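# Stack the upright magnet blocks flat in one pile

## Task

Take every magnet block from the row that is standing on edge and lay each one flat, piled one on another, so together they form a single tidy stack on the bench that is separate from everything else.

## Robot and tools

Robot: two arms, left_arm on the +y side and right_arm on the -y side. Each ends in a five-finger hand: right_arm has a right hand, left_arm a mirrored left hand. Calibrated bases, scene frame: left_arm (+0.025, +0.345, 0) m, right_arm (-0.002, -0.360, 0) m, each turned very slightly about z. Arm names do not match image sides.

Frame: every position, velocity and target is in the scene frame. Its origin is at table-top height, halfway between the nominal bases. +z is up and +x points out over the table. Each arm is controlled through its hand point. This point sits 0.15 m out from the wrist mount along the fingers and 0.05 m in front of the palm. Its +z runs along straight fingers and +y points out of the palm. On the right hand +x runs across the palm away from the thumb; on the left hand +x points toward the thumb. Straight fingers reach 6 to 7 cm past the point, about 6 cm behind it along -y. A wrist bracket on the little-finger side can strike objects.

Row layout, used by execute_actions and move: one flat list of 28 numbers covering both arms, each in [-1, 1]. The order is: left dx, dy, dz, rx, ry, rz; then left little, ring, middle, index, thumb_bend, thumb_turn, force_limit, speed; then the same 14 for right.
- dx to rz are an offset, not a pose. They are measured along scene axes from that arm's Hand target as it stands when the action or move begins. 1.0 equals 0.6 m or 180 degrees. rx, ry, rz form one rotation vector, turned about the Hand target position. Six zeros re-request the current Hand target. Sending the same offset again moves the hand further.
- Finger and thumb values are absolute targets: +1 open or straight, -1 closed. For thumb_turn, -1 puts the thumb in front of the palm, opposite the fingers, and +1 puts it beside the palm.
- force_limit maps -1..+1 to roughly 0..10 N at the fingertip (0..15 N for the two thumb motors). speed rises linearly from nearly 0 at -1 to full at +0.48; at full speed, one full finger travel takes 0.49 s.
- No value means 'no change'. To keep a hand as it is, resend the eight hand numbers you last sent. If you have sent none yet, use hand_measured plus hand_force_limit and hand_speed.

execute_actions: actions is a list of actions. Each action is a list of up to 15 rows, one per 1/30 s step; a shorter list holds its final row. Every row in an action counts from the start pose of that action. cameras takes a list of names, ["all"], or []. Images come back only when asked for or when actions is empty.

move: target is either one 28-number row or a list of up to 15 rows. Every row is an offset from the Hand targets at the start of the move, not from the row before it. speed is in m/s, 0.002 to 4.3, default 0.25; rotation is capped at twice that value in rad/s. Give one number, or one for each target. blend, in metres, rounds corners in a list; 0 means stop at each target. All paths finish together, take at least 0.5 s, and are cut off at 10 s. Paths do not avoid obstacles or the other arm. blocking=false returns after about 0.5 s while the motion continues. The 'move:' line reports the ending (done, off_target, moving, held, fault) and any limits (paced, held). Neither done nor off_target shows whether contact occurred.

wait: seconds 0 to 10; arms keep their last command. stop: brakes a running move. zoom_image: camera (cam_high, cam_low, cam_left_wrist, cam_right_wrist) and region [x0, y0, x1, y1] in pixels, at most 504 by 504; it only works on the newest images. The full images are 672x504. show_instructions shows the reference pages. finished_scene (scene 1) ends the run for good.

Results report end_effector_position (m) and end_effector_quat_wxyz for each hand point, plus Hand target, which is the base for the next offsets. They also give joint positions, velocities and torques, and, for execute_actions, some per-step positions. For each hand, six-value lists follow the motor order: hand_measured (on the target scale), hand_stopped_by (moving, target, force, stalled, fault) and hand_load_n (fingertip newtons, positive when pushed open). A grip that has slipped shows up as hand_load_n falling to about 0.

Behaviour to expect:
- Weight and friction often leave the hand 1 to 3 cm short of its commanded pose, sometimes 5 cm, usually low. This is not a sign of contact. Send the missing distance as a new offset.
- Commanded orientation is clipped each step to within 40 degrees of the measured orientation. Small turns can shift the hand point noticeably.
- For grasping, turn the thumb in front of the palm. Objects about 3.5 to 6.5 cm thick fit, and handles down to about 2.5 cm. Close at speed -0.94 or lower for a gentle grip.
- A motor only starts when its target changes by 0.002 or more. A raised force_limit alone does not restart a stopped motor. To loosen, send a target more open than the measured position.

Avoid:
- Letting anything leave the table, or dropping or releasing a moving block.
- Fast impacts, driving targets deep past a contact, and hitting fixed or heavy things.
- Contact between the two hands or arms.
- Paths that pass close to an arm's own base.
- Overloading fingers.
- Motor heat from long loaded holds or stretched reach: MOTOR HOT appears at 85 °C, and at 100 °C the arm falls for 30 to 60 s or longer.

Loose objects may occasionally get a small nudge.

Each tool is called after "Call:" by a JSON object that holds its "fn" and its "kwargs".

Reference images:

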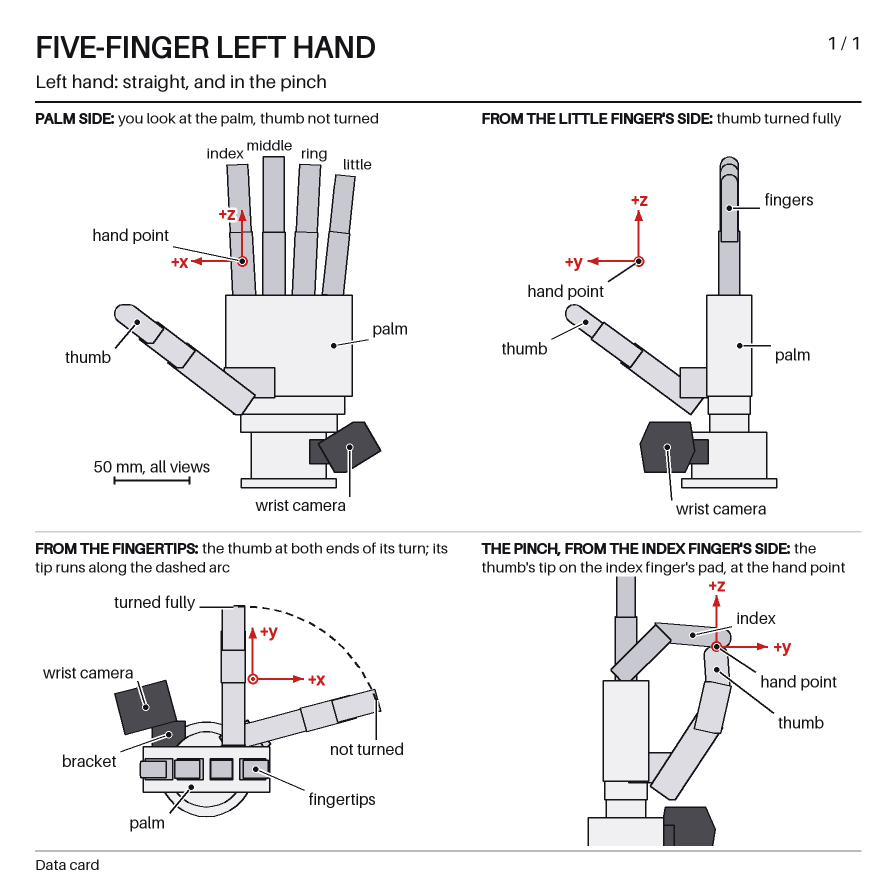

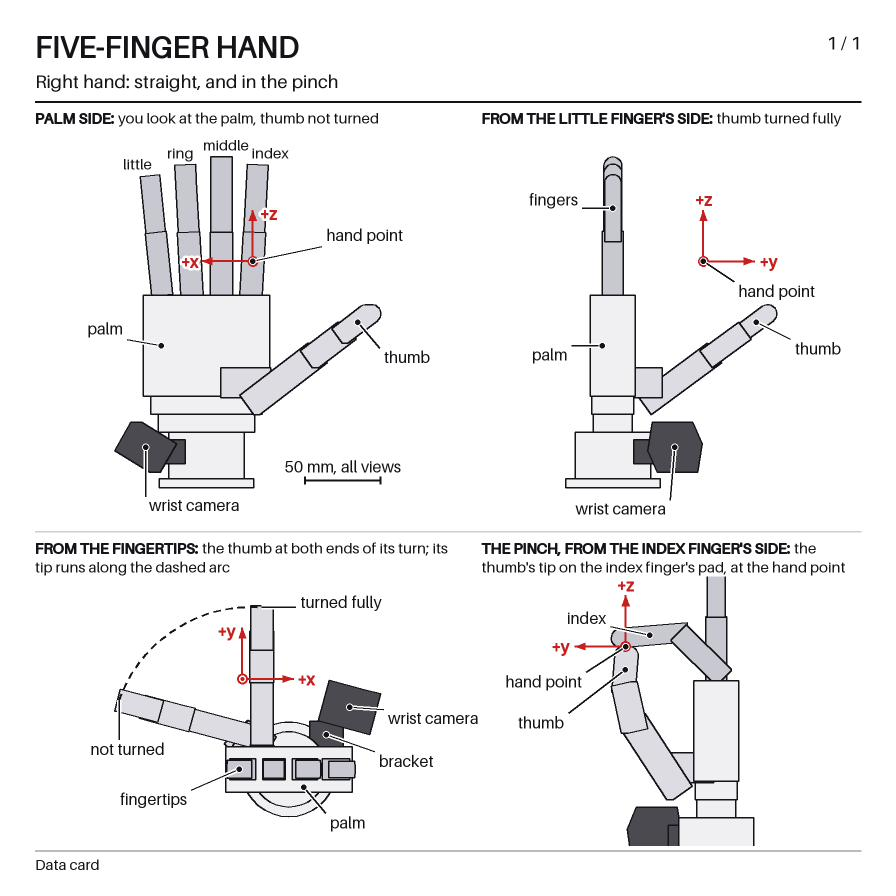

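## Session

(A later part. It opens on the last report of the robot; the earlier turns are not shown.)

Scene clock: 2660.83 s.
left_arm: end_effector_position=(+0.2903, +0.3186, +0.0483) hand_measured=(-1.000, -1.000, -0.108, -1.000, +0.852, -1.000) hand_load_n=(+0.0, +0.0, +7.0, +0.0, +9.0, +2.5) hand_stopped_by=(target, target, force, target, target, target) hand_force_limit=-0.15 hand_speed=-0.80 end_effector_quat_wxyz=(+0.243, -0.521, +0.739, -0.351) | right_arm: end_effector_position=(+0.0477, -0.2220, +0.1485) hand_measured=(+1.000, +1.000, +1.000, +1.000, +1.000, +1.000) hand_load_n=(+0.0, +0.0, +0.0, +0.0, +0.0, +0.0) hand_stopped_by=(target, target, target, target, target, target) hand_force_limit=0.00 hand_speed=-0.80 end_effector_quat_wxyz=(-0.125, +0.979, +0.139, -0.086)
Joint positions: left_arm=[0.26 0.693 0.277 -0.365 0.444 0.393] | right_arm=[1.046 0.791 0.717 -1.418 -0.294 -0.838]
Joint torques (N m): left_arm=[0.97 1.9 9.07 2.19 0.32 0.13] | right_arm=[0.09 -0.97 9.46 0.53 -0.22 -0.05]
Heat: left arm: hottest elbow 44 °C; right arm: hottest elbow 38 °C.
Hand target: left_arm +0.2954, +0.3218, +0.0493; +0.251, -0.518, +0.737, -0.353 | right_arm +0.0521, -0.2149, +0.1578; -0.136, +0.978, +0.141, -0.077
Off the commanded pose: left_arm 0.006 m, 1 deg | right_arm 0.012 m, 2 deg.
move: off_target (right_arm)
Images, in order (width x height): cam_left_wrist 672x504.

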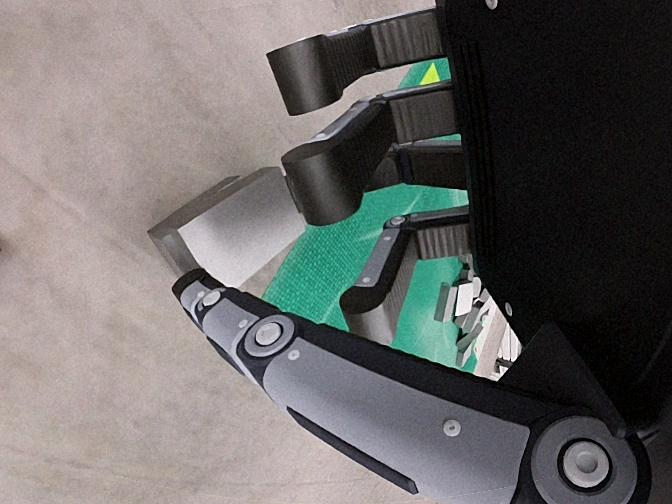

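Call:
{"fn": "move", "kwargs": {"target": [[-0.0135, -0.012, 0.004, 0, 0, 0, -1, -1, -0.5, -1, 0.85, -1, -0.15, -0.8, 0, 0, 0, 0, 0, 0, 1, 1, 1, 1, 1, 1, 0, -0.8]], "speed": 0.02, "cameras": ["cam_left_wrist"]}}

Call:
{"fn": "zoom_image", "kwargs": {"camera": "cam_left_wrist", "region": [140, 155, 260, 275]}}

Scene clock: 2679.43 s.
left_arm: end_effector_position=(+0.2881, +0.3177, +0.0486) hand_measured=(-1.000, -1.000, -0.108, -1.000, +0.852, -1.000) hand_load_n=(+0.0, +0.0, +7.5, +0.0, +9.0, +2.0) hand_stopped_by=(target, target, force, target, target, target) hand_force_limit=-0.15 hand_speed=-0.80 end_effector_quat_wxyz=(+0.252, -0.519, +0.738, -0.350) | right_arm: end_effector_position=(+0.0477, -0.2220, +0.1485) hand_measured=(+1.000, +1.000, +1.000, +1.000, +1.000, +1.000) hand_load_n=(+0.0, +0.0, +0.0, +0.0, +0.0, +0.0) hand_stopped_by=(target, target, target, target, target, target) hand_force_limit=0.00 hand_speed=-0.80 end_effector_quat_wxyz=(-0.125, +0.979, +0.139, -0.086)
Joint positions: left_arm=[0.248 0.658 0.262 -0.364 0.426 0.386] | right_arm=[1.046 0.791 0.717 -1.418 -0.294 -0.838]
Joint torques (N m): left_arm=[-0.56 0.32 9.39 0.88 0.18 0] | right_arm=[0.15 -0.97 9.48 0.54 -0.22 -0.05]
Heat: left arm: hottest elbow 43 °C; right arm: hottest elbow 38 °C.
Hand target: left_arm +0.2874, +0.3146, +0.0518; +0.251, -0.518, +0.737, -0.353 | right_arm +0.0521, -0.2149, +0.1578; -0.136, +0.978, +0.141, -0.077
Off the commanded pose: left_arm 0.004 m, 0 deg | right_arm 0.012 m, 2 deg.
move: off_target (right_arm)
Images, in order (width x height): cam_left_wrist 672x504.

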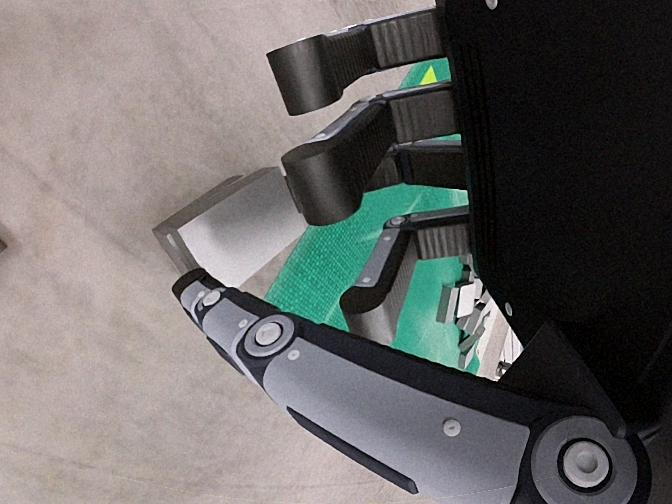

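Scaled by 4.200 from the camera's 672x504 image, which has a finer 960x720 frame.

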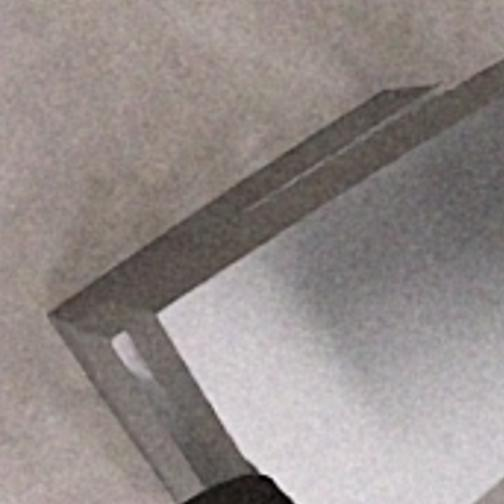

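Call:
{"fn": "move", "kwargs": {"target": [[-0.0045, -0.004, 0.0, 0, 0, 0, -1, -1, -0.5, -1, 0.85, -1, -0.15, -0.8, 0, 0, 0, 0, 0, 0, 1, 1, 1, 1, 1, 1, 0, -0.8]], "speed": 0.02, "cameras": ["cam_left_wrist"]}}

Call:
{"fn": "zoom_image", "kwargs": {"camera": "cam_left_wrist", "region": [140, 155, 260, 275]}}

Scene clock: 2715.20 s.
left_arm: end_effector_position=(+0.2851, +0.3152, +0.0485) hand_measured=(-1.000, -1.000, -0.108, -1.000, +0.852, -1.000) hand_load_n=(+0.0, +0.0, +7.0, +0.0, +9.0, +2.0) hand_stopped_by=(target, target, force, target, target, target) hand_force_limit=-0.15 hand_speed=-0.80 end_effector_quat_wxyz=(+0.252, -0.519, +0.738, -0.350) | right_arm: end_effector_position=(+0.0477, -0.2220, +0.1485) hand_measured=(+1.000, +1.000, +1.000, +1.000, +1.000, +1.000) hand_load_n=(+0.0, +0.0, +0.0, +0.0, +0.0, +0.0) hand_stopped_by=(target, target, target, target, target, target) hand_force_limit=0.00 hand_speed=-0.80 end_effector_quat_wxyz=(-0.125, +0.979, +0.139, -0.086)
Joint positions: left_arm=[0.238 0.639 0.257 -0.376 0.419 0.378] | right_arm=[1.046 0.791 0.717 -1.418 -0.294 -0.838]
Joint torques (N m): left_arm=[-0.44 0.56 9.44 0.94 0.18 0] | right_arm=[0.15 -1.03 9.46 0.53 -0.21 -0.05]
Heat: left arm: hottest elbow 41 °C; right arm: hottest elbow 38 °C.
Hand target: left_arm +0.2846, +0.3122, +0.0517; +0.251, -0.519, +0.737, -0.353 | right_arm +0.0521, -0.2149, +0.1578; -0.136, +0.978, +0.141, -0.077
Off the commanded pose: left_arm 0.004 m, 0 deg | right_arm 0.012 m, 2 deg.
move: off_target (right_arm)
Images, in order (width x height): cam_left_wrist 672x504.

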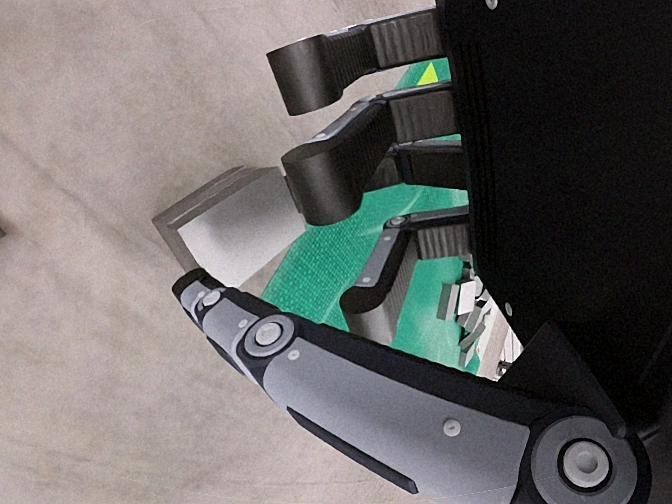

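Scaled by 4.200 from the camera's 672x504 image, which has a finer 960x720 frame.

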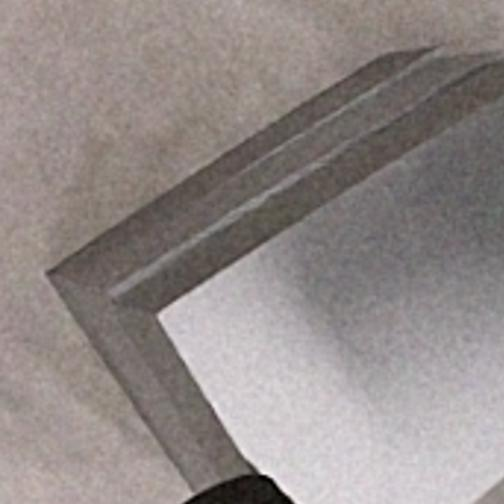

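Call:
{"fn": "move", "kwargs": {"target": [[0.001, 0, -0.006, 0, 0, 0, -1, -1, -0.5, -1, 0.85, -1, -0.15, -0.8, 0, 0, 0, 0, 0, 0, 1, 1, 1, 1, 1, 1, 0, -0.8]], "speed": 0.02, "cameras": ["cam_left_wrist"]}}

Call:
{"fn": "zoom_image", "kwargs": {"camera": "cam_left_wrist", "region": [140, 155, 260, 275]}}

Scene clock: 2726.60 s.
left_arm: end_effector_position=(+0.2847, +0.3151, +0.0479) hand_measured=(-1.000, -1.000, -0.108, -1.000, +0.852, -1.000) hand_load_n=(+0.0, +0.0, +7.0, +0.0, +9.0, +2.0) hand_stopped_by=(target, target, force, target, target, target) hand_force_limit=-0.15 hand_speed=-0.80 end_effector_quat_wxyz=(+0.251, -0.520, +0.738, -0.350) | right_arm: end_effector_position=(+0.0477, -0.2220, +0.1485) hand_measured=(+1.000, +1.000, +1.000, +1.000, +1.000, +1.000) hand_load_n=(+0.0, +0.0, +0.0, +0.0, +0.0, +0.0) hand_stopped_by=(target, target, target, target, target, target) hand_force_limit=0.00 hand_speed=-0.80 end_effector_quat_wxyz=(-0.125, +0.979, +0.139, -0.086)
Joint positions: left_arm=[0.238 0.639 0.256 -0.376 0.418 0.377] | right_arm=[1.046 0.791 0.717 -1.418 -0.294 -0.838]
Joint torques (N m): left_arm=[-0.44 1.32 8.91 1.61 0.17 -0.01] | right_arm=[0.15 -0.97 9.48 0.53 -0.22 -0.06]
Heat: left arm: hottest elbow 41 °C; right arm: hottest elbow 38 °C.
Hand target: left_arm +0.2852, +0.3123, +0.0480; +0.251, -0.519, +0.737, -0.353 | right_arm +0.0521, -0.2149, +0.1578; -0.136, +0.978, +0.141, -0.077
Off the commanded pose: left_arm 0.003 m, 0 deg | right_arm 0.012 m, 2 deg.
move: off_target (right_arm)
Images, in order (width x height): cam_left_wrist 672x504.

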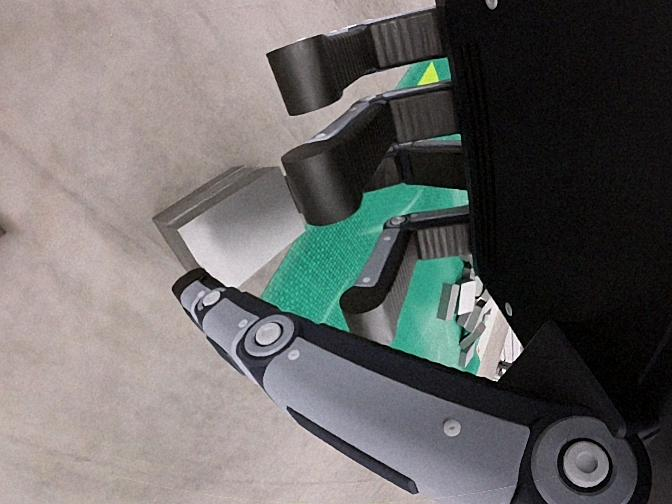

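Scaled by 4.200 from the camera's 672x504 image, which has a finer 960x720 frame.

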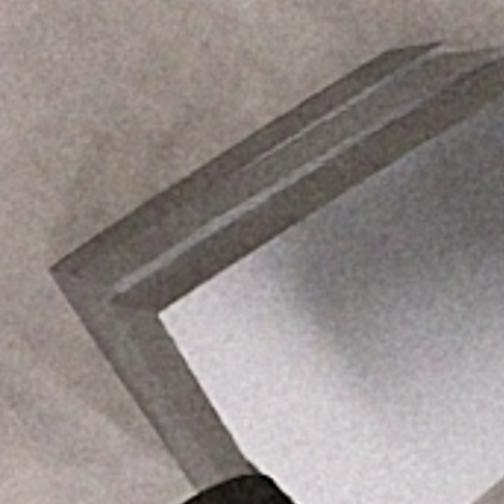

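Call:
{"fn": "move", "kwargs": {"target": [[0.001, 0.0, -0.005, 0, 0, 0, -1, -1, -0.5, -1, 0.85, -1, -0.15, -0.8, 0, 0, 0, 0, 0, 0, 1, 1, 1, 1, 1, 1, 0, -0.8]], "speed": 0.02, "cameras": ["cam_left_wrist", "cam_low"]}}

Call:
{"fn": "zoom_image", "kwargs": {"camera": "cam_left_wrist", "region": [140, 155, 260, 275]}}

Call:
{"fn": "zoom_image", "kwargs": {"camera": "cam_low", "region": [210, 160, 290, 240]}}

Scene clock: 2735.57 s.
left_arm: end_effector_position=(+0.2842, +0.3150, +0.0468) hand_measured=(-1.000, -1.000, -0.108, -1.000, +0.852, -1.000) hand_load_n=(+0.0, +0.5, +7.0, +0.0, +9.0, +1.5) hand_stopped_by=(target, target, force, target, target, target) hand_force_limit=-0.15 hand_speed=-0.80 end_effector_quat_wxyz=(+0.251, -0.520, +0.737, -0.350) | right_arm: end_effector_position=(+0.0477, -0.2220, +0.1485) hand_measured=(+1.000, +1.000, +1.000, +1.000, +1.000, +1.000) hand_load_n=(+0.0, +0.0, +0.0, +0.0, +0.0, +0.0) hand_stopped_by=(target, target, target, target, target, target) hand_force_limit=0.00 hand_speed=-0.80 end_effector_quat_wxyz=(-0.125, +0.979, +0.139, -0.086)
Joint positions: left_arm=[0.238 0.639 0.253 -0.373 0.418 0.376] | right_arm=[1.046 0.791 0.717 -1.418 -0.294 -0.838]
Joint torques (N m): left_arm=[-0.62 2.2 8.66 2.1 0.17 0.01] | right_arm=[0.15 -0.97 9.47 0.53 -0.22 -0.05]
Heat: left arm: hottest elbow 41 °C; right arm: hottest elbow 38 °C.
Hand target: left_arm +0.2858, +0.3123, +0.0450; +0.251, -0.519, +0.737, -0.353 | right_arm +0.0521, -0.2149, +0.1578; -0.136, +0.978, +0.141, -0.077
Off the commanded pose: left_arm 0.004 m, 0 deg | right_arm 0.012 m, 2 deg.
move: off_target (right_arm)
Images, in order (width x height): cam_low 672x504, cam_left_wrist 672x504.

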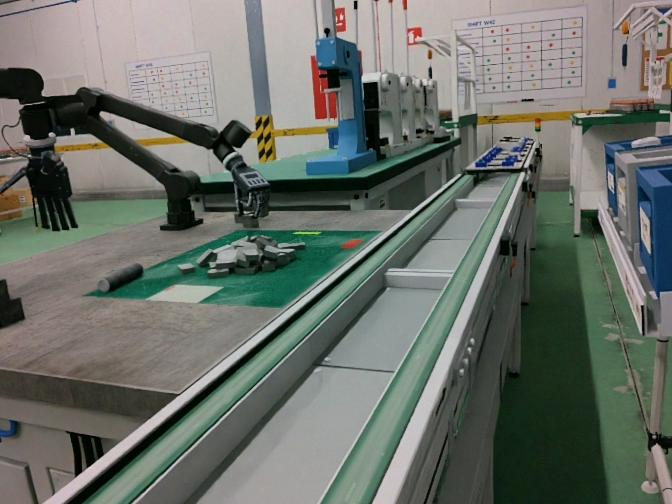

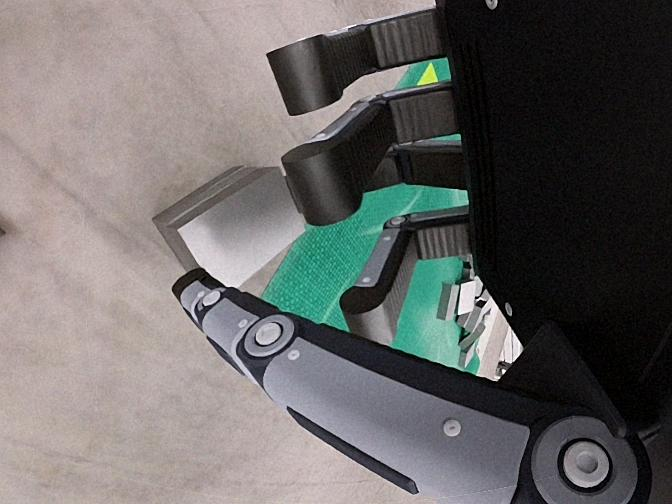

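Scaled by 4.200 from the camera's 672x504 image, which has a finer 960x720 frame.

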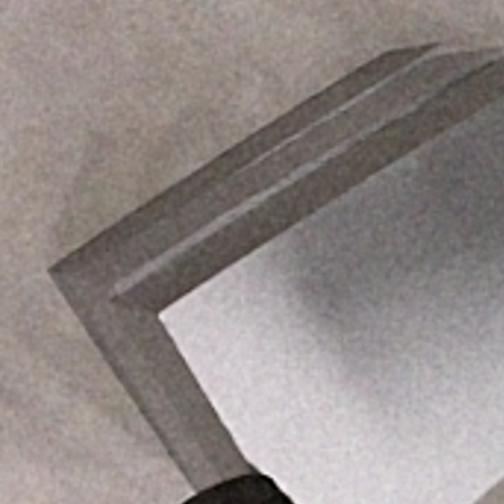

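Scaled by 6.300 from the camera's 672x504 image, which has a finer 960x720 frame.

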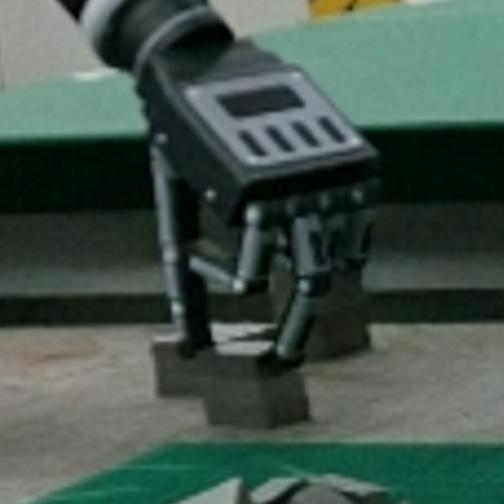

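Call:
{"fn": "move", "kwargs": {"target": [0, 0, 0.002, 0, 0, 0, -1, -1, 0.1, -1, 0.85, -1, -0.3, -0.8, 0, 0, 0, 0, 0, 0, 1, 1, 1, 1, 1, 1, 0, -0.8], "speed": 0.02, "cameras": ["cam_left_wrist"]}}

Call:
{"fn": "zoom_image", "kwargs": {"camera": "cam_left_wrist", "region": [140, 155, 260, 275]}}

Scene clock: 2743.27 s.
left_arm: end_effector_position=(+0.2828, +0.3144, +0.0450) hand_measured=(-1.000, -1.000, +0.100, -1.000, +0.850, -1.000) hand_load_n=(+0.0, +0.0, +0.0, +0.0, +0.5, +0.0) hand_stopped_by=(target, target, target, target, target, target) hand_force_limit=-0.30 hand_speed=-0.80 end_effector_quat_wxyz=(+0.249, -0.521, +0.738, -0.349) | right_arm: end_effector_position=(+0.0477, -0.2220, +0.1485) hand_measured=(+1.000, +1.000, +1.000, +1.000, +1.000, +1.000) hand_load_n=(+0.0, +0.0, +0.0, +0.0, +0.0, +0.0) hand_stopped_by=(target, target, target, target, target, target) hand_force_limit=0.00 hand_speed=-0.80 end_effector_quat_wxyz=(-0.125, +0.979, +0.139, -0.086)
Joint positions: left_arm=[0.236 0.639 0.249 -0.373 0.418 0.376] | right_arm=[1.046 0.791 0.717 -1.418 -0.294 -0.838]
Joint torques (N m): left_arm=[-0.5 2.14 9.25 1.91 0.17 0] | right_arm=[0.21 -1.03 9.47 0.54 -0.22 -0.06]
Heat: left arm: hottest elbow 41 °C; right arm: hottest elbow 38 °C.
Hand target: left_arm +0.2858, +0.3122, +0.0463; +0.251, -0.518, +0.737, -0.353 | right_arm +0.0521, -0.2149, +0.1578; -0.136, +0.978, +0.141, -0.077
Off the commanded pose: left_arm 0.004 m, 1 deg | right_arm 0.012 m, 2 deg.
move: off_target (right_arm)
Images, in order (width x height): cam_left_wrist 672x504.

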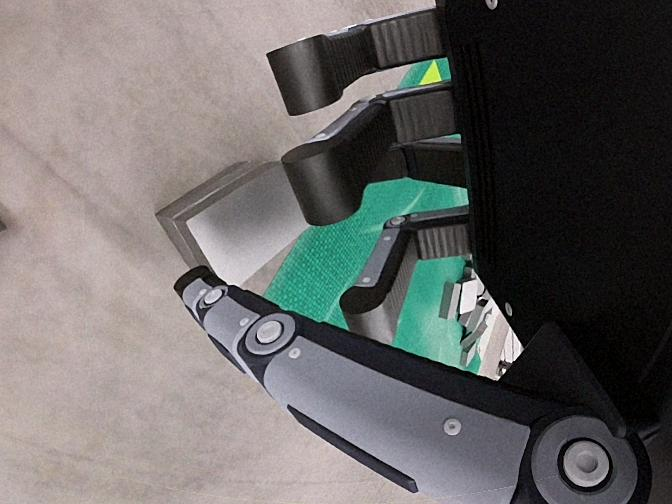

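Scaled by 4.200 from the camera's 672x504 image, which has a finer 960x720 frame.

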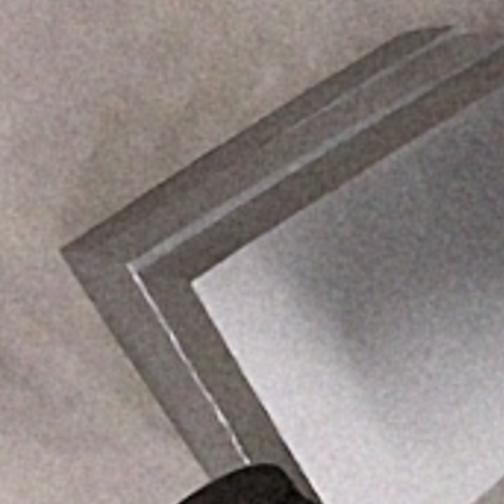

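Call:
{"fn": "move", "kwargs": {"target": [[0, 0, 0, 0, 0, 0, -1, -1, 0.25, -1, 0.92, -1, -0.3, -0.7, 0, 0, 0, 0, 0, 0, 1, 1, 1, 1, 1, 1, 0, -0.8], [0.012, 0, 0.07, 0, 0, 0, -1, -1, 0.25, -1, 0.92, -1, -0.3, -0.7, 0, 0, 0, 0, 0, 0, 1, 1, 1, 1, 1, 1, 0, -0.8]], "speed": 0.04, "cameras": ["cam_left_wrist"]}}

Call:
{"fn": "zoom_image", "kwargs": {"camera": "cam_left_wrist", "region": [120, 130, 320, 310]}}

Scene clock: 2769.03 s.
left_arm: end_effector_position=(+0.2797, +0.3114, +0.0624) hand_measured=(-1.000, -1.000, +0.250, -1.000, +0.920, -1.000) hand_load_n=(+0.0, +0.0, +0.0, +0.0, +0.0, +0.0) hand_stopped_by=(target, target, target, target, target, target) hand_force_limit=-0.30 hand_speed=-0.70 end_effector_quat_wxyz=(+0.234, -0.527, +0.741, -0.343) | right_arm: end_effector_position=(+0.0477, -0.2220, +0.1485) hand_measured=(+1.000, +1.000, +1.000, +1.000, +1.000, +1.000) hand_load_n=(+0.0, +0.0, +0.0, +0.0, +0.0, +0.0) hand_stopped_by=(target, target, target, target, target, target) hand_force_limit=0.00 hand_speed=-0.80 end_effector_quat_wxyz=(-0.125, +0.979, +0.139, -0.086)
Joint positions: left_arm=[0.224 0.618 0.304 -0.481 0.411 0.366] | right_arm=[1.046 0.791 0.717 -1.418 -0.294 -0.838]
Joint torques (N m): left_arm=[-0.26 0.79 13.65 0.76 0.18 0] | right_arm=[0.21 -1.03 9.44 0.54 -0.22 -0.05]
Heat: left arm: hottest elbow 42 °C; right arm: hottest elbow 38 °C.
Hand target: left_arm +0.2930, +0.3121, +0.0883; +0.251, -0.518, +0.737, -0.353 | right_arm +0.0521, -0.2149, +0.1578; -0.136, +0.978, +0.141, -0.077
Off the commanded pose: left_arm 0.029 m, 2 deg | right_arm 0.012 m, 2 deg.
move: off_target (left_arm, right_arm)
Images, in order (width x height): cam_left_wrist 672x504.

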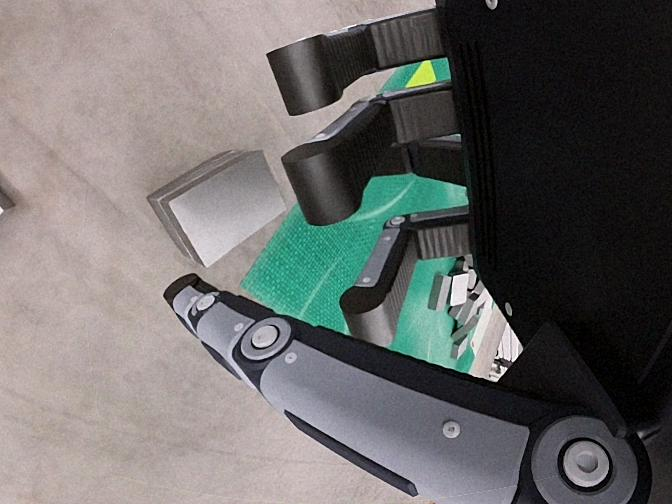

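Scaled by 2.520 from the camera's 672x504 image, which has a finer 960x720 frame.

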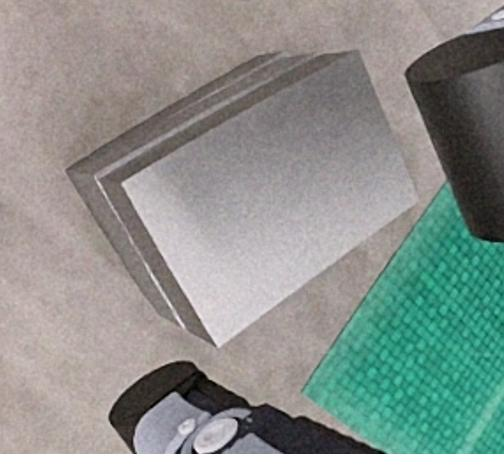

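Call:
{"fn": "move", "kwargs": {"target": [[0.0, 0.0, 0.04, 0, 0, 0, -1, -1, 0.2, -1, 0.85, -1, -0.3, -0.7, 0, 0, 0, 0, 0, 0, 1, 1, 1, 1, 1, 1, 0, -0.8], [-0.13, 0.1165, 0.005, 0, 0, 0.038, -1, -1, 0.2, -1, 0.85, -1, -0.3, -0.7, 0, 0, 0, 0, 0, 0, 1, 1, 1, 1, 1, 1, 0, -0.8]], "speed": 0.1, "blend": [0.01, 0], "cameras": ["cam_left_wrist", "cam_high"]}}

Call:
{"fn": "zoom_image", "kwargs": {"camera": "cam_left_wrist", "region": [60, 80, 380, 320]}}

Call:
{"fn": "zoom_image", "kwargs": {"camera": "cam_high", "region": [390, 140, 490, 220]}}

Scene clock: 2818.13 s.
left_arm: end_effector_position=(+0.2164, +0.3810, +0.0904) hand_measured=(-1.000, -1.000, +0.200, -1.000, +0.850, -1.000) hand_load_n=(+0.0, +0.0, +0.0, +0.0, +0.0, +0.0) hand_stopped_by=(target, target, target, target, target, target) hand_force_limit=-0.30 hand_speed=-0.70 end_effector_quat_wxyz=(+0.276, -0.558, +0.706, -0.338) | right_arm: end_effector_position=(+0.0477, -0.2220, +0.1485) hand_measured=(+1.000, +1.000, +1.000, +1.000, +1.000, +1.000) hand_load_n=(+0.0, +0.0, +0.0, +0.0, +0.0, +0.0) hand_stopped_by=(target, target, target, target, target, target) hand_force_limit=0.00 hand_speed=-0.80 end_effector_quat_wxyz=(-0.125, +0.979, +0.139, -0.086)
Joint positions: left_arm=[0.833 0.411 0.349 -0.929 0.737 0.815] | right_arm=[1.046 0.791 0.717 -1.418 -0.294 -0.838]
Joint torques (N m): left_arm=[1.03 4.54 10.1 0.49 0.51 0.14] | right_arm=[0.15 -0.97 9.47 0.54 -0.22 -0.05]
Heat: left arm: hottest elbow 46 °C; right arm: hottest elbow 38 °C.
Hand target: left_arm +0.2151, +0.3821, +0.0914; +0.272, -0.561, +0.705, -0.337 | right_arm +0.0521, -0.2149, +0.1578; -0.136, +0.978, +0.141, -0.077
Off the commanded pose: left_arm 0.002 m, 1 deg | right_arm 0.012 m, 2 deg.
move: off_target (right_arm)
Images, in order (width x height): cam_high 672x504, cam_left_wrist 672x504.

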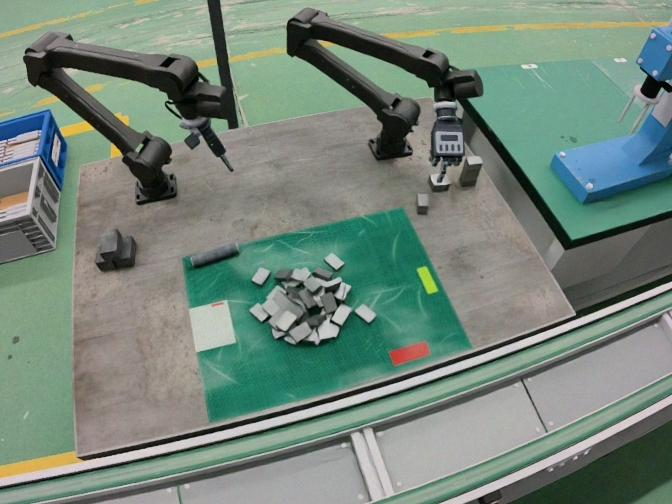

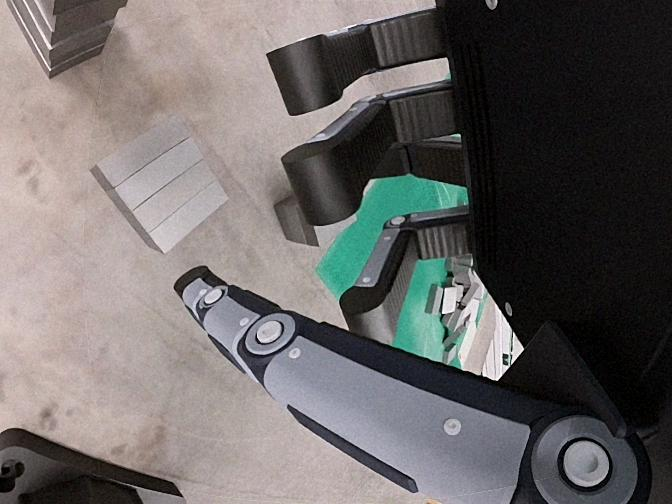

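Scaled by 1.575 from the camera's 672x504 image, which has a finer 960x720 frame.

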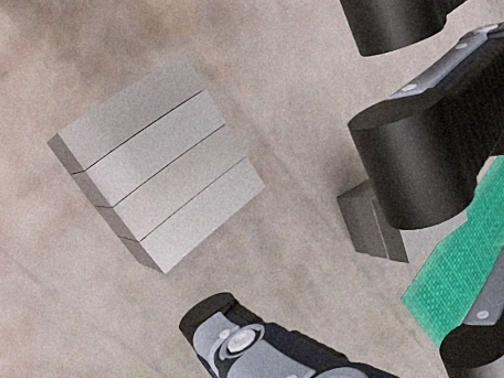

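Scaled by 5.040 from the camera's 672x504 image, which has a finer 960x720 frame.

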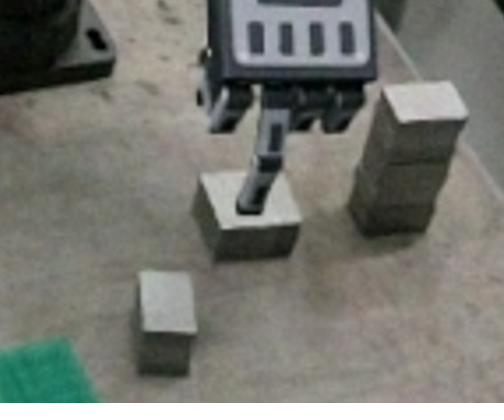

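Call:
{"fn": "move", "kwargs": {"target": [[0.003, 0.0, -0.066, 0, 0, 0, -1, -1, 0.2, -1, 0.85, -1, -0.3, -0.7, 0, 0, 0, 0, 0, 0, 1, 1, 1, 1, 1, 1, 0, -0.8]], "speed": 0.06, "cameras": ["cam_left_wrist", "cam_high"]}}

Call:
{"fn": "zoom_image", "kwargs": {"camera": "cam_left_wrist", "region": [60, 120, 380, 340]}}

Call:
{"fn": "zoom_image", "kwargs": {"camera": "cam_high", "region": [390, 140, 490, 220]}}

Scene clock: 2829.97 s.
left_arm: end_effector_position=(+0.2146, +0.3792, +0.0527) hand_measured=(-1.000, -1.000, +0.200, -1.000, +0.850, -1.000) hand_load_n=(+0.0, +0.0, +0.0, +0.0, +0.0, +0.0) hand_stopped_by=(target, target, target, target, target, target) hand_force_limit=-0.30 hand_speed=-0.70 end_effector_quat_wxyz=(+0.269, -0.562, +0.706, -0.339) | right_arm: end_effector_position=(+0.0477, -0.2220, +0.1485) hand_measured=(+1.000, +1.000, +1.000, +1.000, +1.000, +1.000) hand_load_n=(+0.0, +0.0, +0.0, +0.0, +0.0, -0.5) hand_stopped_by=(target, target, target, target, target, target) hand_force_limit=0.00 hand_speed=-0.80 end_effector_quat_wxyz=(-0.125, +0.979, +0.139, -0.086)
Joint positions: left_arm=[0.833 0.445 0.258 -0.822 0.737 0.816] | right_arm=[1.046 0.791 0.717 -1.418 -0.294 -0.838]
Joint torques (N m): left_arm=[0.44 4.37 9.17 1.69 0.36 0.06] | right_arm=[0.21 -0.97 9.47 0.53 -0.22 -0.05]
Heat: left arm: hottest elbow 45 °C; right arm: hottest elbow 38 °C.
Hand target: left_arm +0.2167, +0.3820, +0.0516; +0.272, -0.562, +0.705, -0.337 | right_arm +0.0521, -0.2149, +0.1578; -0.136, +0.978, +0.141, -0.077
Off the commanded pose: left_arm 0.004 m, 0 deg | right_arm 0.012 m, 2 deg.
move: off_target (right_arm)
Images, in order (width x height): cam_high 672x504, cam_left_wrist 672x504.

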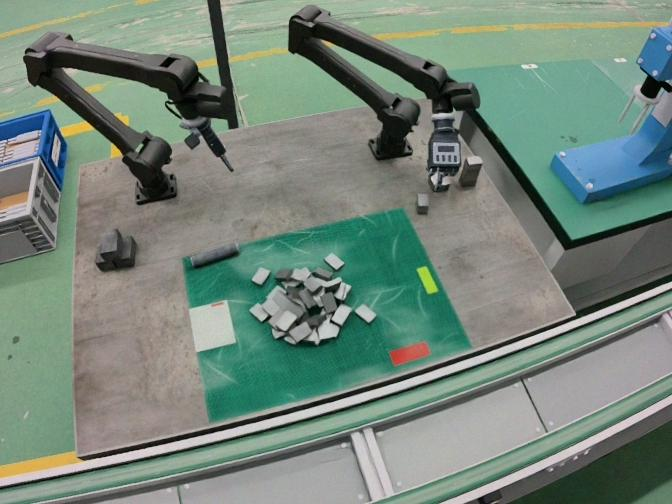

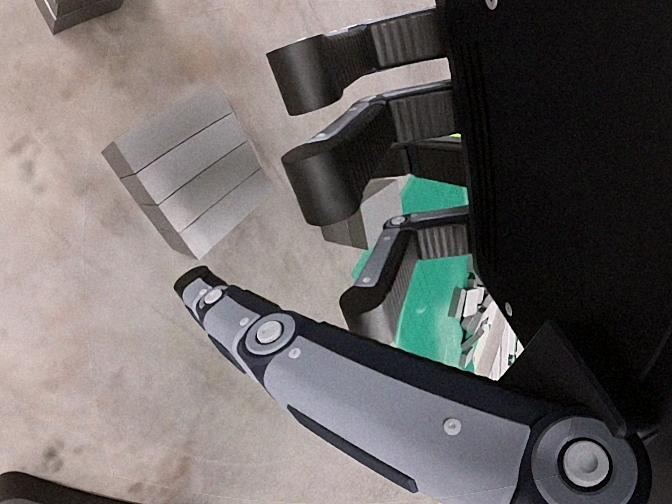

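Scaled by 1.575 from the camera's 672x504 image, which has a finer 960x720 frame.

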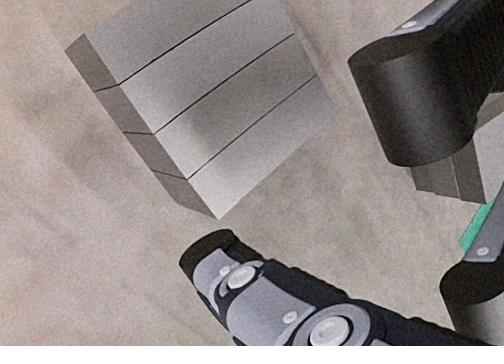

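Scaled by 5.040 from the camera's 672x504 image, which has a finer 960x720 frame.

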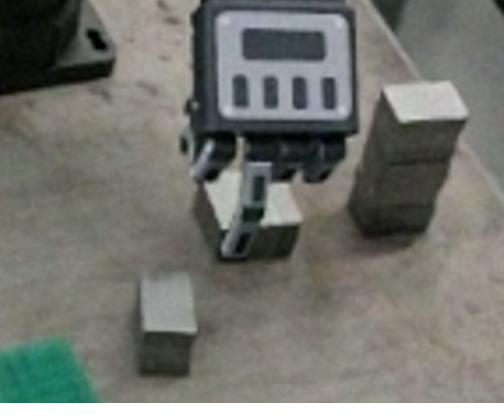

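Call:
{"fn": "move", "kwargs": {"target": [[0.006, 0.004, -0.030, 0, 0, 0, -1, -1, 0.2, -1, 0.85, -1, -0.3, -0.7, 0, 0, 0, 0, 0, 0, 1, 1, 1, 1, 1, 1, 0, -0.8]], "speed": 0.04, "cameras": ["cam_left_wrist", "cam_high"]}}

Call:
{"fn": "zoom_image", "kwargs": {"camera": "cam_left_wrist", "region": [60, 120, 380, 340]}}

Call:
{"fn": "zoom_image", "kwargs": {"camera": "cam_high", "region": [390, 140, 490, 220]}}

Scene clock: 2846.87 s.
left_arm: end_effector_position=(+0.2181, +0.3835, +0.0345) hand_measured=(-1.000, -1.000, +0.200, -1.000, +0.850, -1.000) hand_load_n=(+0.5, +0.0, +0.0, +0.5, +0.0, +0.0) hand_stopped_by=(target, target, target, target, target, target) hand_force_limit=-0.30 hand_speed=-0.70 end_effector_quat_wxyz=(+0.271, -0.562, +0.705, -0.337) | right_arm: end_effector_position=(+0.0477, -0.2220, +0.1485) hand_measured=(+1.000, +1.000, +1.000, +1.000, +1.000, +1.000) hand_load_n=(+0.5, +0.0, +0.0, +0.0, +0.0, +0.0) hand_stopped_by=(target, target, target, target, target, target) hand_force_limit=0.00 hand_speed=-0.80 end_effector_quat_wxyz=(-0.125, +0.979, +0.139, -0.086)
Joint positions: left_arm=[0.833 0.498 0.218 -0.724 0.734 0.814] | right_arm=[1.046 0.791 0.717 -1.418 -0.294 -0.838]
Joint torques (N m): left_arm=[-0.09 3.9 8.99 1.72 0.35 0.01] | right_arm=[0.15 -1.03 9.47 0.53 -0.22 -0.06]
Heat: left arm: hottest elbow 43 °C; right arm: hottest elbow 38 °C.
Hand target: left_arm +0.2203, +0.3844, +0.0336; +0.271, -0.562, +0.705, -0.337 | right_arm +0.0521, -0.2149, +0.1578; -0.136, +0.978, +0.141, -0.077
Off the commanded pose: left_arm 0.003 m, 0 deg | right_arm 0.012 m, 2 deg.
move: off_target (right_arm)
Images, in order (width x height): cam_high 672x504, cam_left_wrist 672x504.

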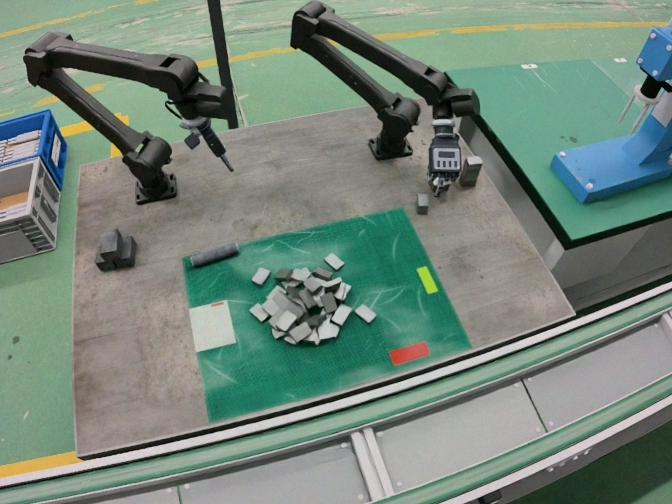

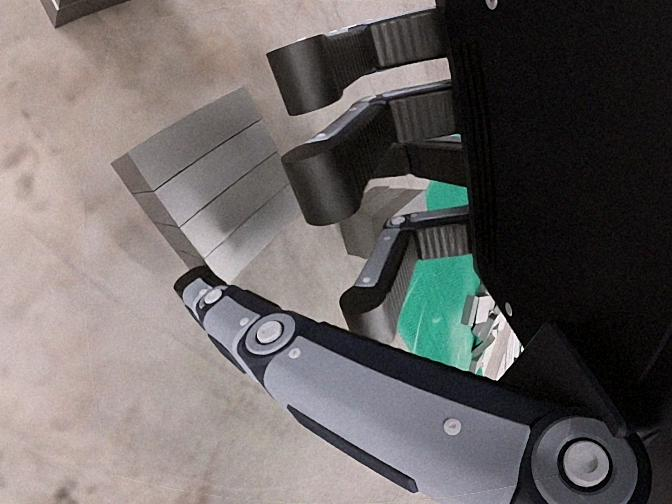

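Scaled by 1.575 from the camera's 672x504 image, which has a finer 960x720 frame.

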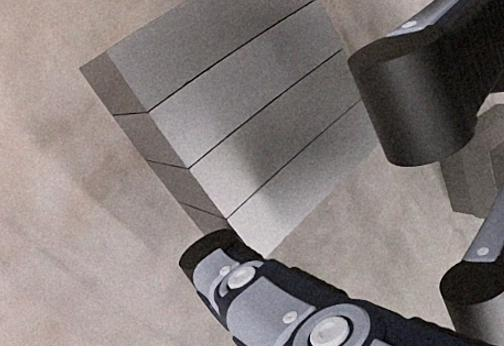

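Scaled by 5.040 from the camera's 672x504 image, which has a finer 960x720 frame.

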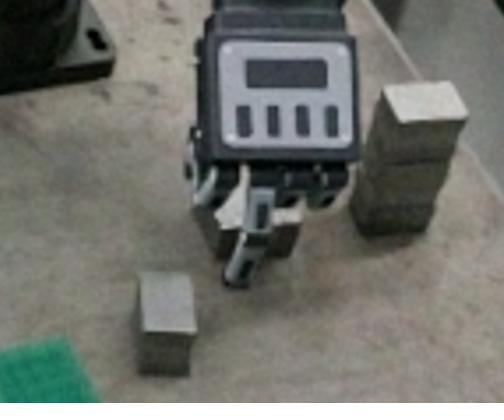

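Call:
{"fn": "move", "kwargs": {"target": [[-0.003, -0.011, -0.002, 0, 0, 0, -1, -1, 0.2, -1, 0.85, -1, -0.3, -0.7, 0, 0, 0, 0, 0, 0, 1, 1, 1, 1, 1, 1, 0, -0.8]], "speed": 0.02, "cameras": ["cam_left_wrist"]}}

Call:
{"fn": "zoom_image", "kwargs": {"camera": "cam_left_wrist", "region": [60, 120, 380, 340]}}

Scene clock: 2859.03 s.
left_arm: end_effector_position=(+0.2164, +0.3783, +0.0311) hand_measured=(-1.000, -1.000, +0.200, -1.000, +0.850, -1.000) hand_load_n=(+0.5, +0.0, +0.0, +0.0, +0.5, +0.0) hand_stopped_by=(target, target, target, target, target, target) hand_force_limit=-0.30 hand_speed=-0.70 end_effector_quat_wxyz=(+0.267, -0.565, +0.704, -0.337) | right_arm: end_effector_position=(+0.0477, -0.2220, +0.1485) hand_measured=(+1.000, +1.000, +1.000, +1.000, +1.000, +1.000) hand_load_n=(+0.0, +0.0, +0.0, +0.0, +0.0, +0.0) hand_stopped_by=(target, target, target, target, target, target) hand_force_limit=0.00 hand_speed=-0.80 end_effector_quat_wxyz=(-0.125, +0.979, +0.139, -0.086)
Joint positions: left_arm=[0.812 0.477 0.205 -0.724 0.719 0.786] | right_arm=[1.046 0.791 0.717 -1.418 -0.294 -0.838]
Joint torques (N m): left_arm=[-0.32 2.49 9.03 1.29 0.34 0] | right_arm=[0.15 -0.97 9.47 0.55 -0.22 -0.05]
Heat: left arm: hottest elbow 42 °C; right arm: hottest elbow 38 °C.
Hand target: left_arm +0.2186, +0.3779, +0.0324; +0.272, -0.562, +0.705, -0.337 | right_arm +0.0521, -0.2149, +0.1578; -0.136, +0.978, +0.141, -0.077
Off the commanded pose: left_arm 0.002 m, 1 deg | right_arm 0.012 m, 2 deg.
move: off_target (right_arm)
Images, in order (width x height): cam_left_wrist 672x504.

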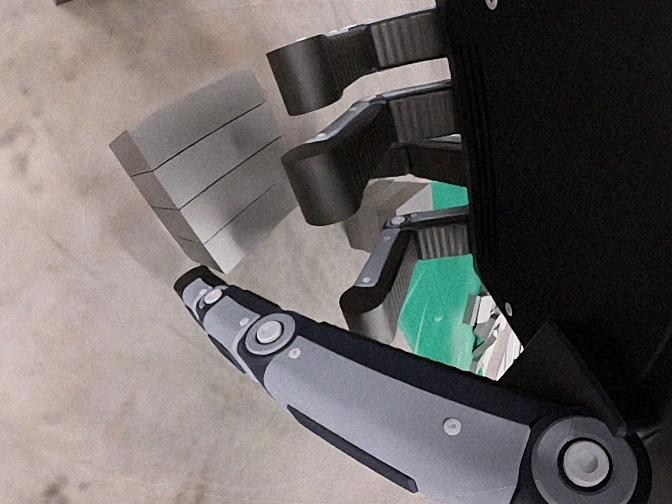

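Scaled by 1.575 from the camera's 672x504 image, which has a finer 960x720 frame.

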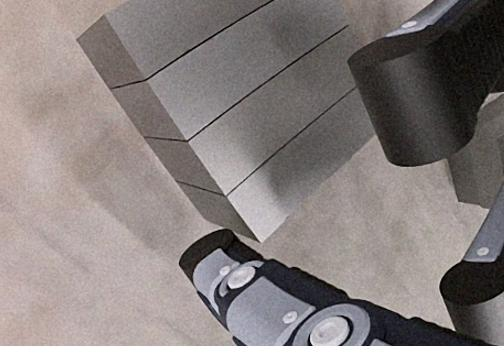

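Call:
{"fn": "move", "kwargs": {"target": [[0.001, 0.003, 0.001, 0, 0, 0, -1, -1, -0.5, -1, 0.85, -1, -0.3, -0.7, 0, 0, 0, 0, 0, 0, 1, 1, 1, 1, 1, 1, 0, -0.8]], "speed": 0.02, "cameras": ["cam_left_wrist"]}}

Call:
{"fn": "zoom_image", "kwargs": {"camera": "cam_left_wrist", "region": [60, 120, 380, 340]}}

Scene clock: 2877.43 s.
left_arm: end_effector_position=(+0.2165, +0.3782, +0.0311) hand_measured=(-1.000, -1.000, -0.100, -1.000, +0.852, -1.000) hand_load_n=(+0.0, +0.5, +4.5, +0.5, +5.5, +1.0) hand_stopped_by=(target, target, force, target, target, target) hand_force_limit=-0.30 hand_speed=-0.70 end_effector_quat_wxyz=(+0.267, -0.565, +0.704, -0.337) | right_arm: end_effector_position=(+0.0477, -0.2220, +0.1485) hand_measured=(+1.000, +1.000, +1.000, +1.000, +1.000, +1.000) hand_load_n=(+0.0, +0.0, +0.0, +0.0, +0.0, +0.0) hand_stopped_by=(target, target, target, target, target, target) hand_force_limit=0.00 hand_speed=-0.80 end_effector_quat_wxyz=(-0.125, +0.979, +0.139, -0.086)
Joint positions: left_arm=[0.812 0.477 0.205 -0.724 0.72 0.786] | right_arm=[1.046 0.791 0.717 -1.418 -0.294 -0.838]
Joint torques (N m): left_arm=[0.09 3.43 9.4 1.39 0.44 0.06] | right_arm=[0.15 -0.97 9.46 0.54 -0.22 -0.06]
Heat: left arm: hottest elbow 42 °C; right arm: hottest elbow 38 °C.
Hand target: left_arm +0.2192, +0.3797, +0.0330; +0.272, -0.562, +0.705, -0.337 | right_arm +0.0521, -0.2149, +0.1578; -0.136, +0.978, +0.141, -0.077
Off the commanded pose: left_arm 0.004 m, 1 deg | right_arm 0.012 m, 2 deg.
move: off_target (right_arm)
Images, in order (width x height): cam_left_wrist 672x504.

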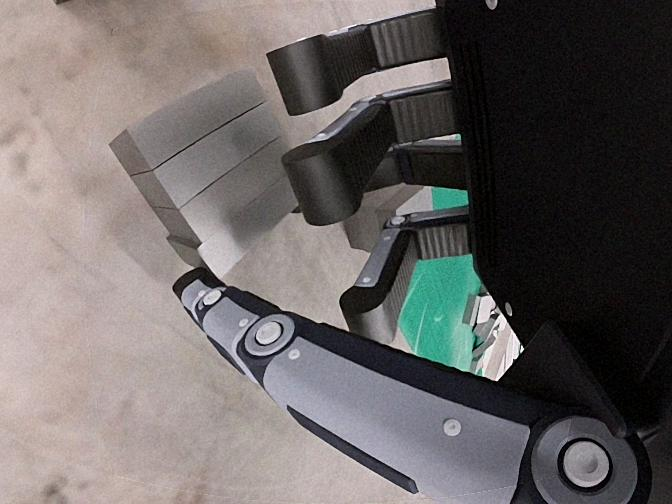

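Scaled by 1.575 from the camera's 672x504 image, which has a finer 960x720 frame.

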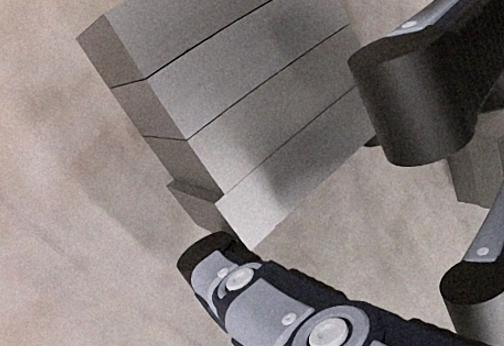

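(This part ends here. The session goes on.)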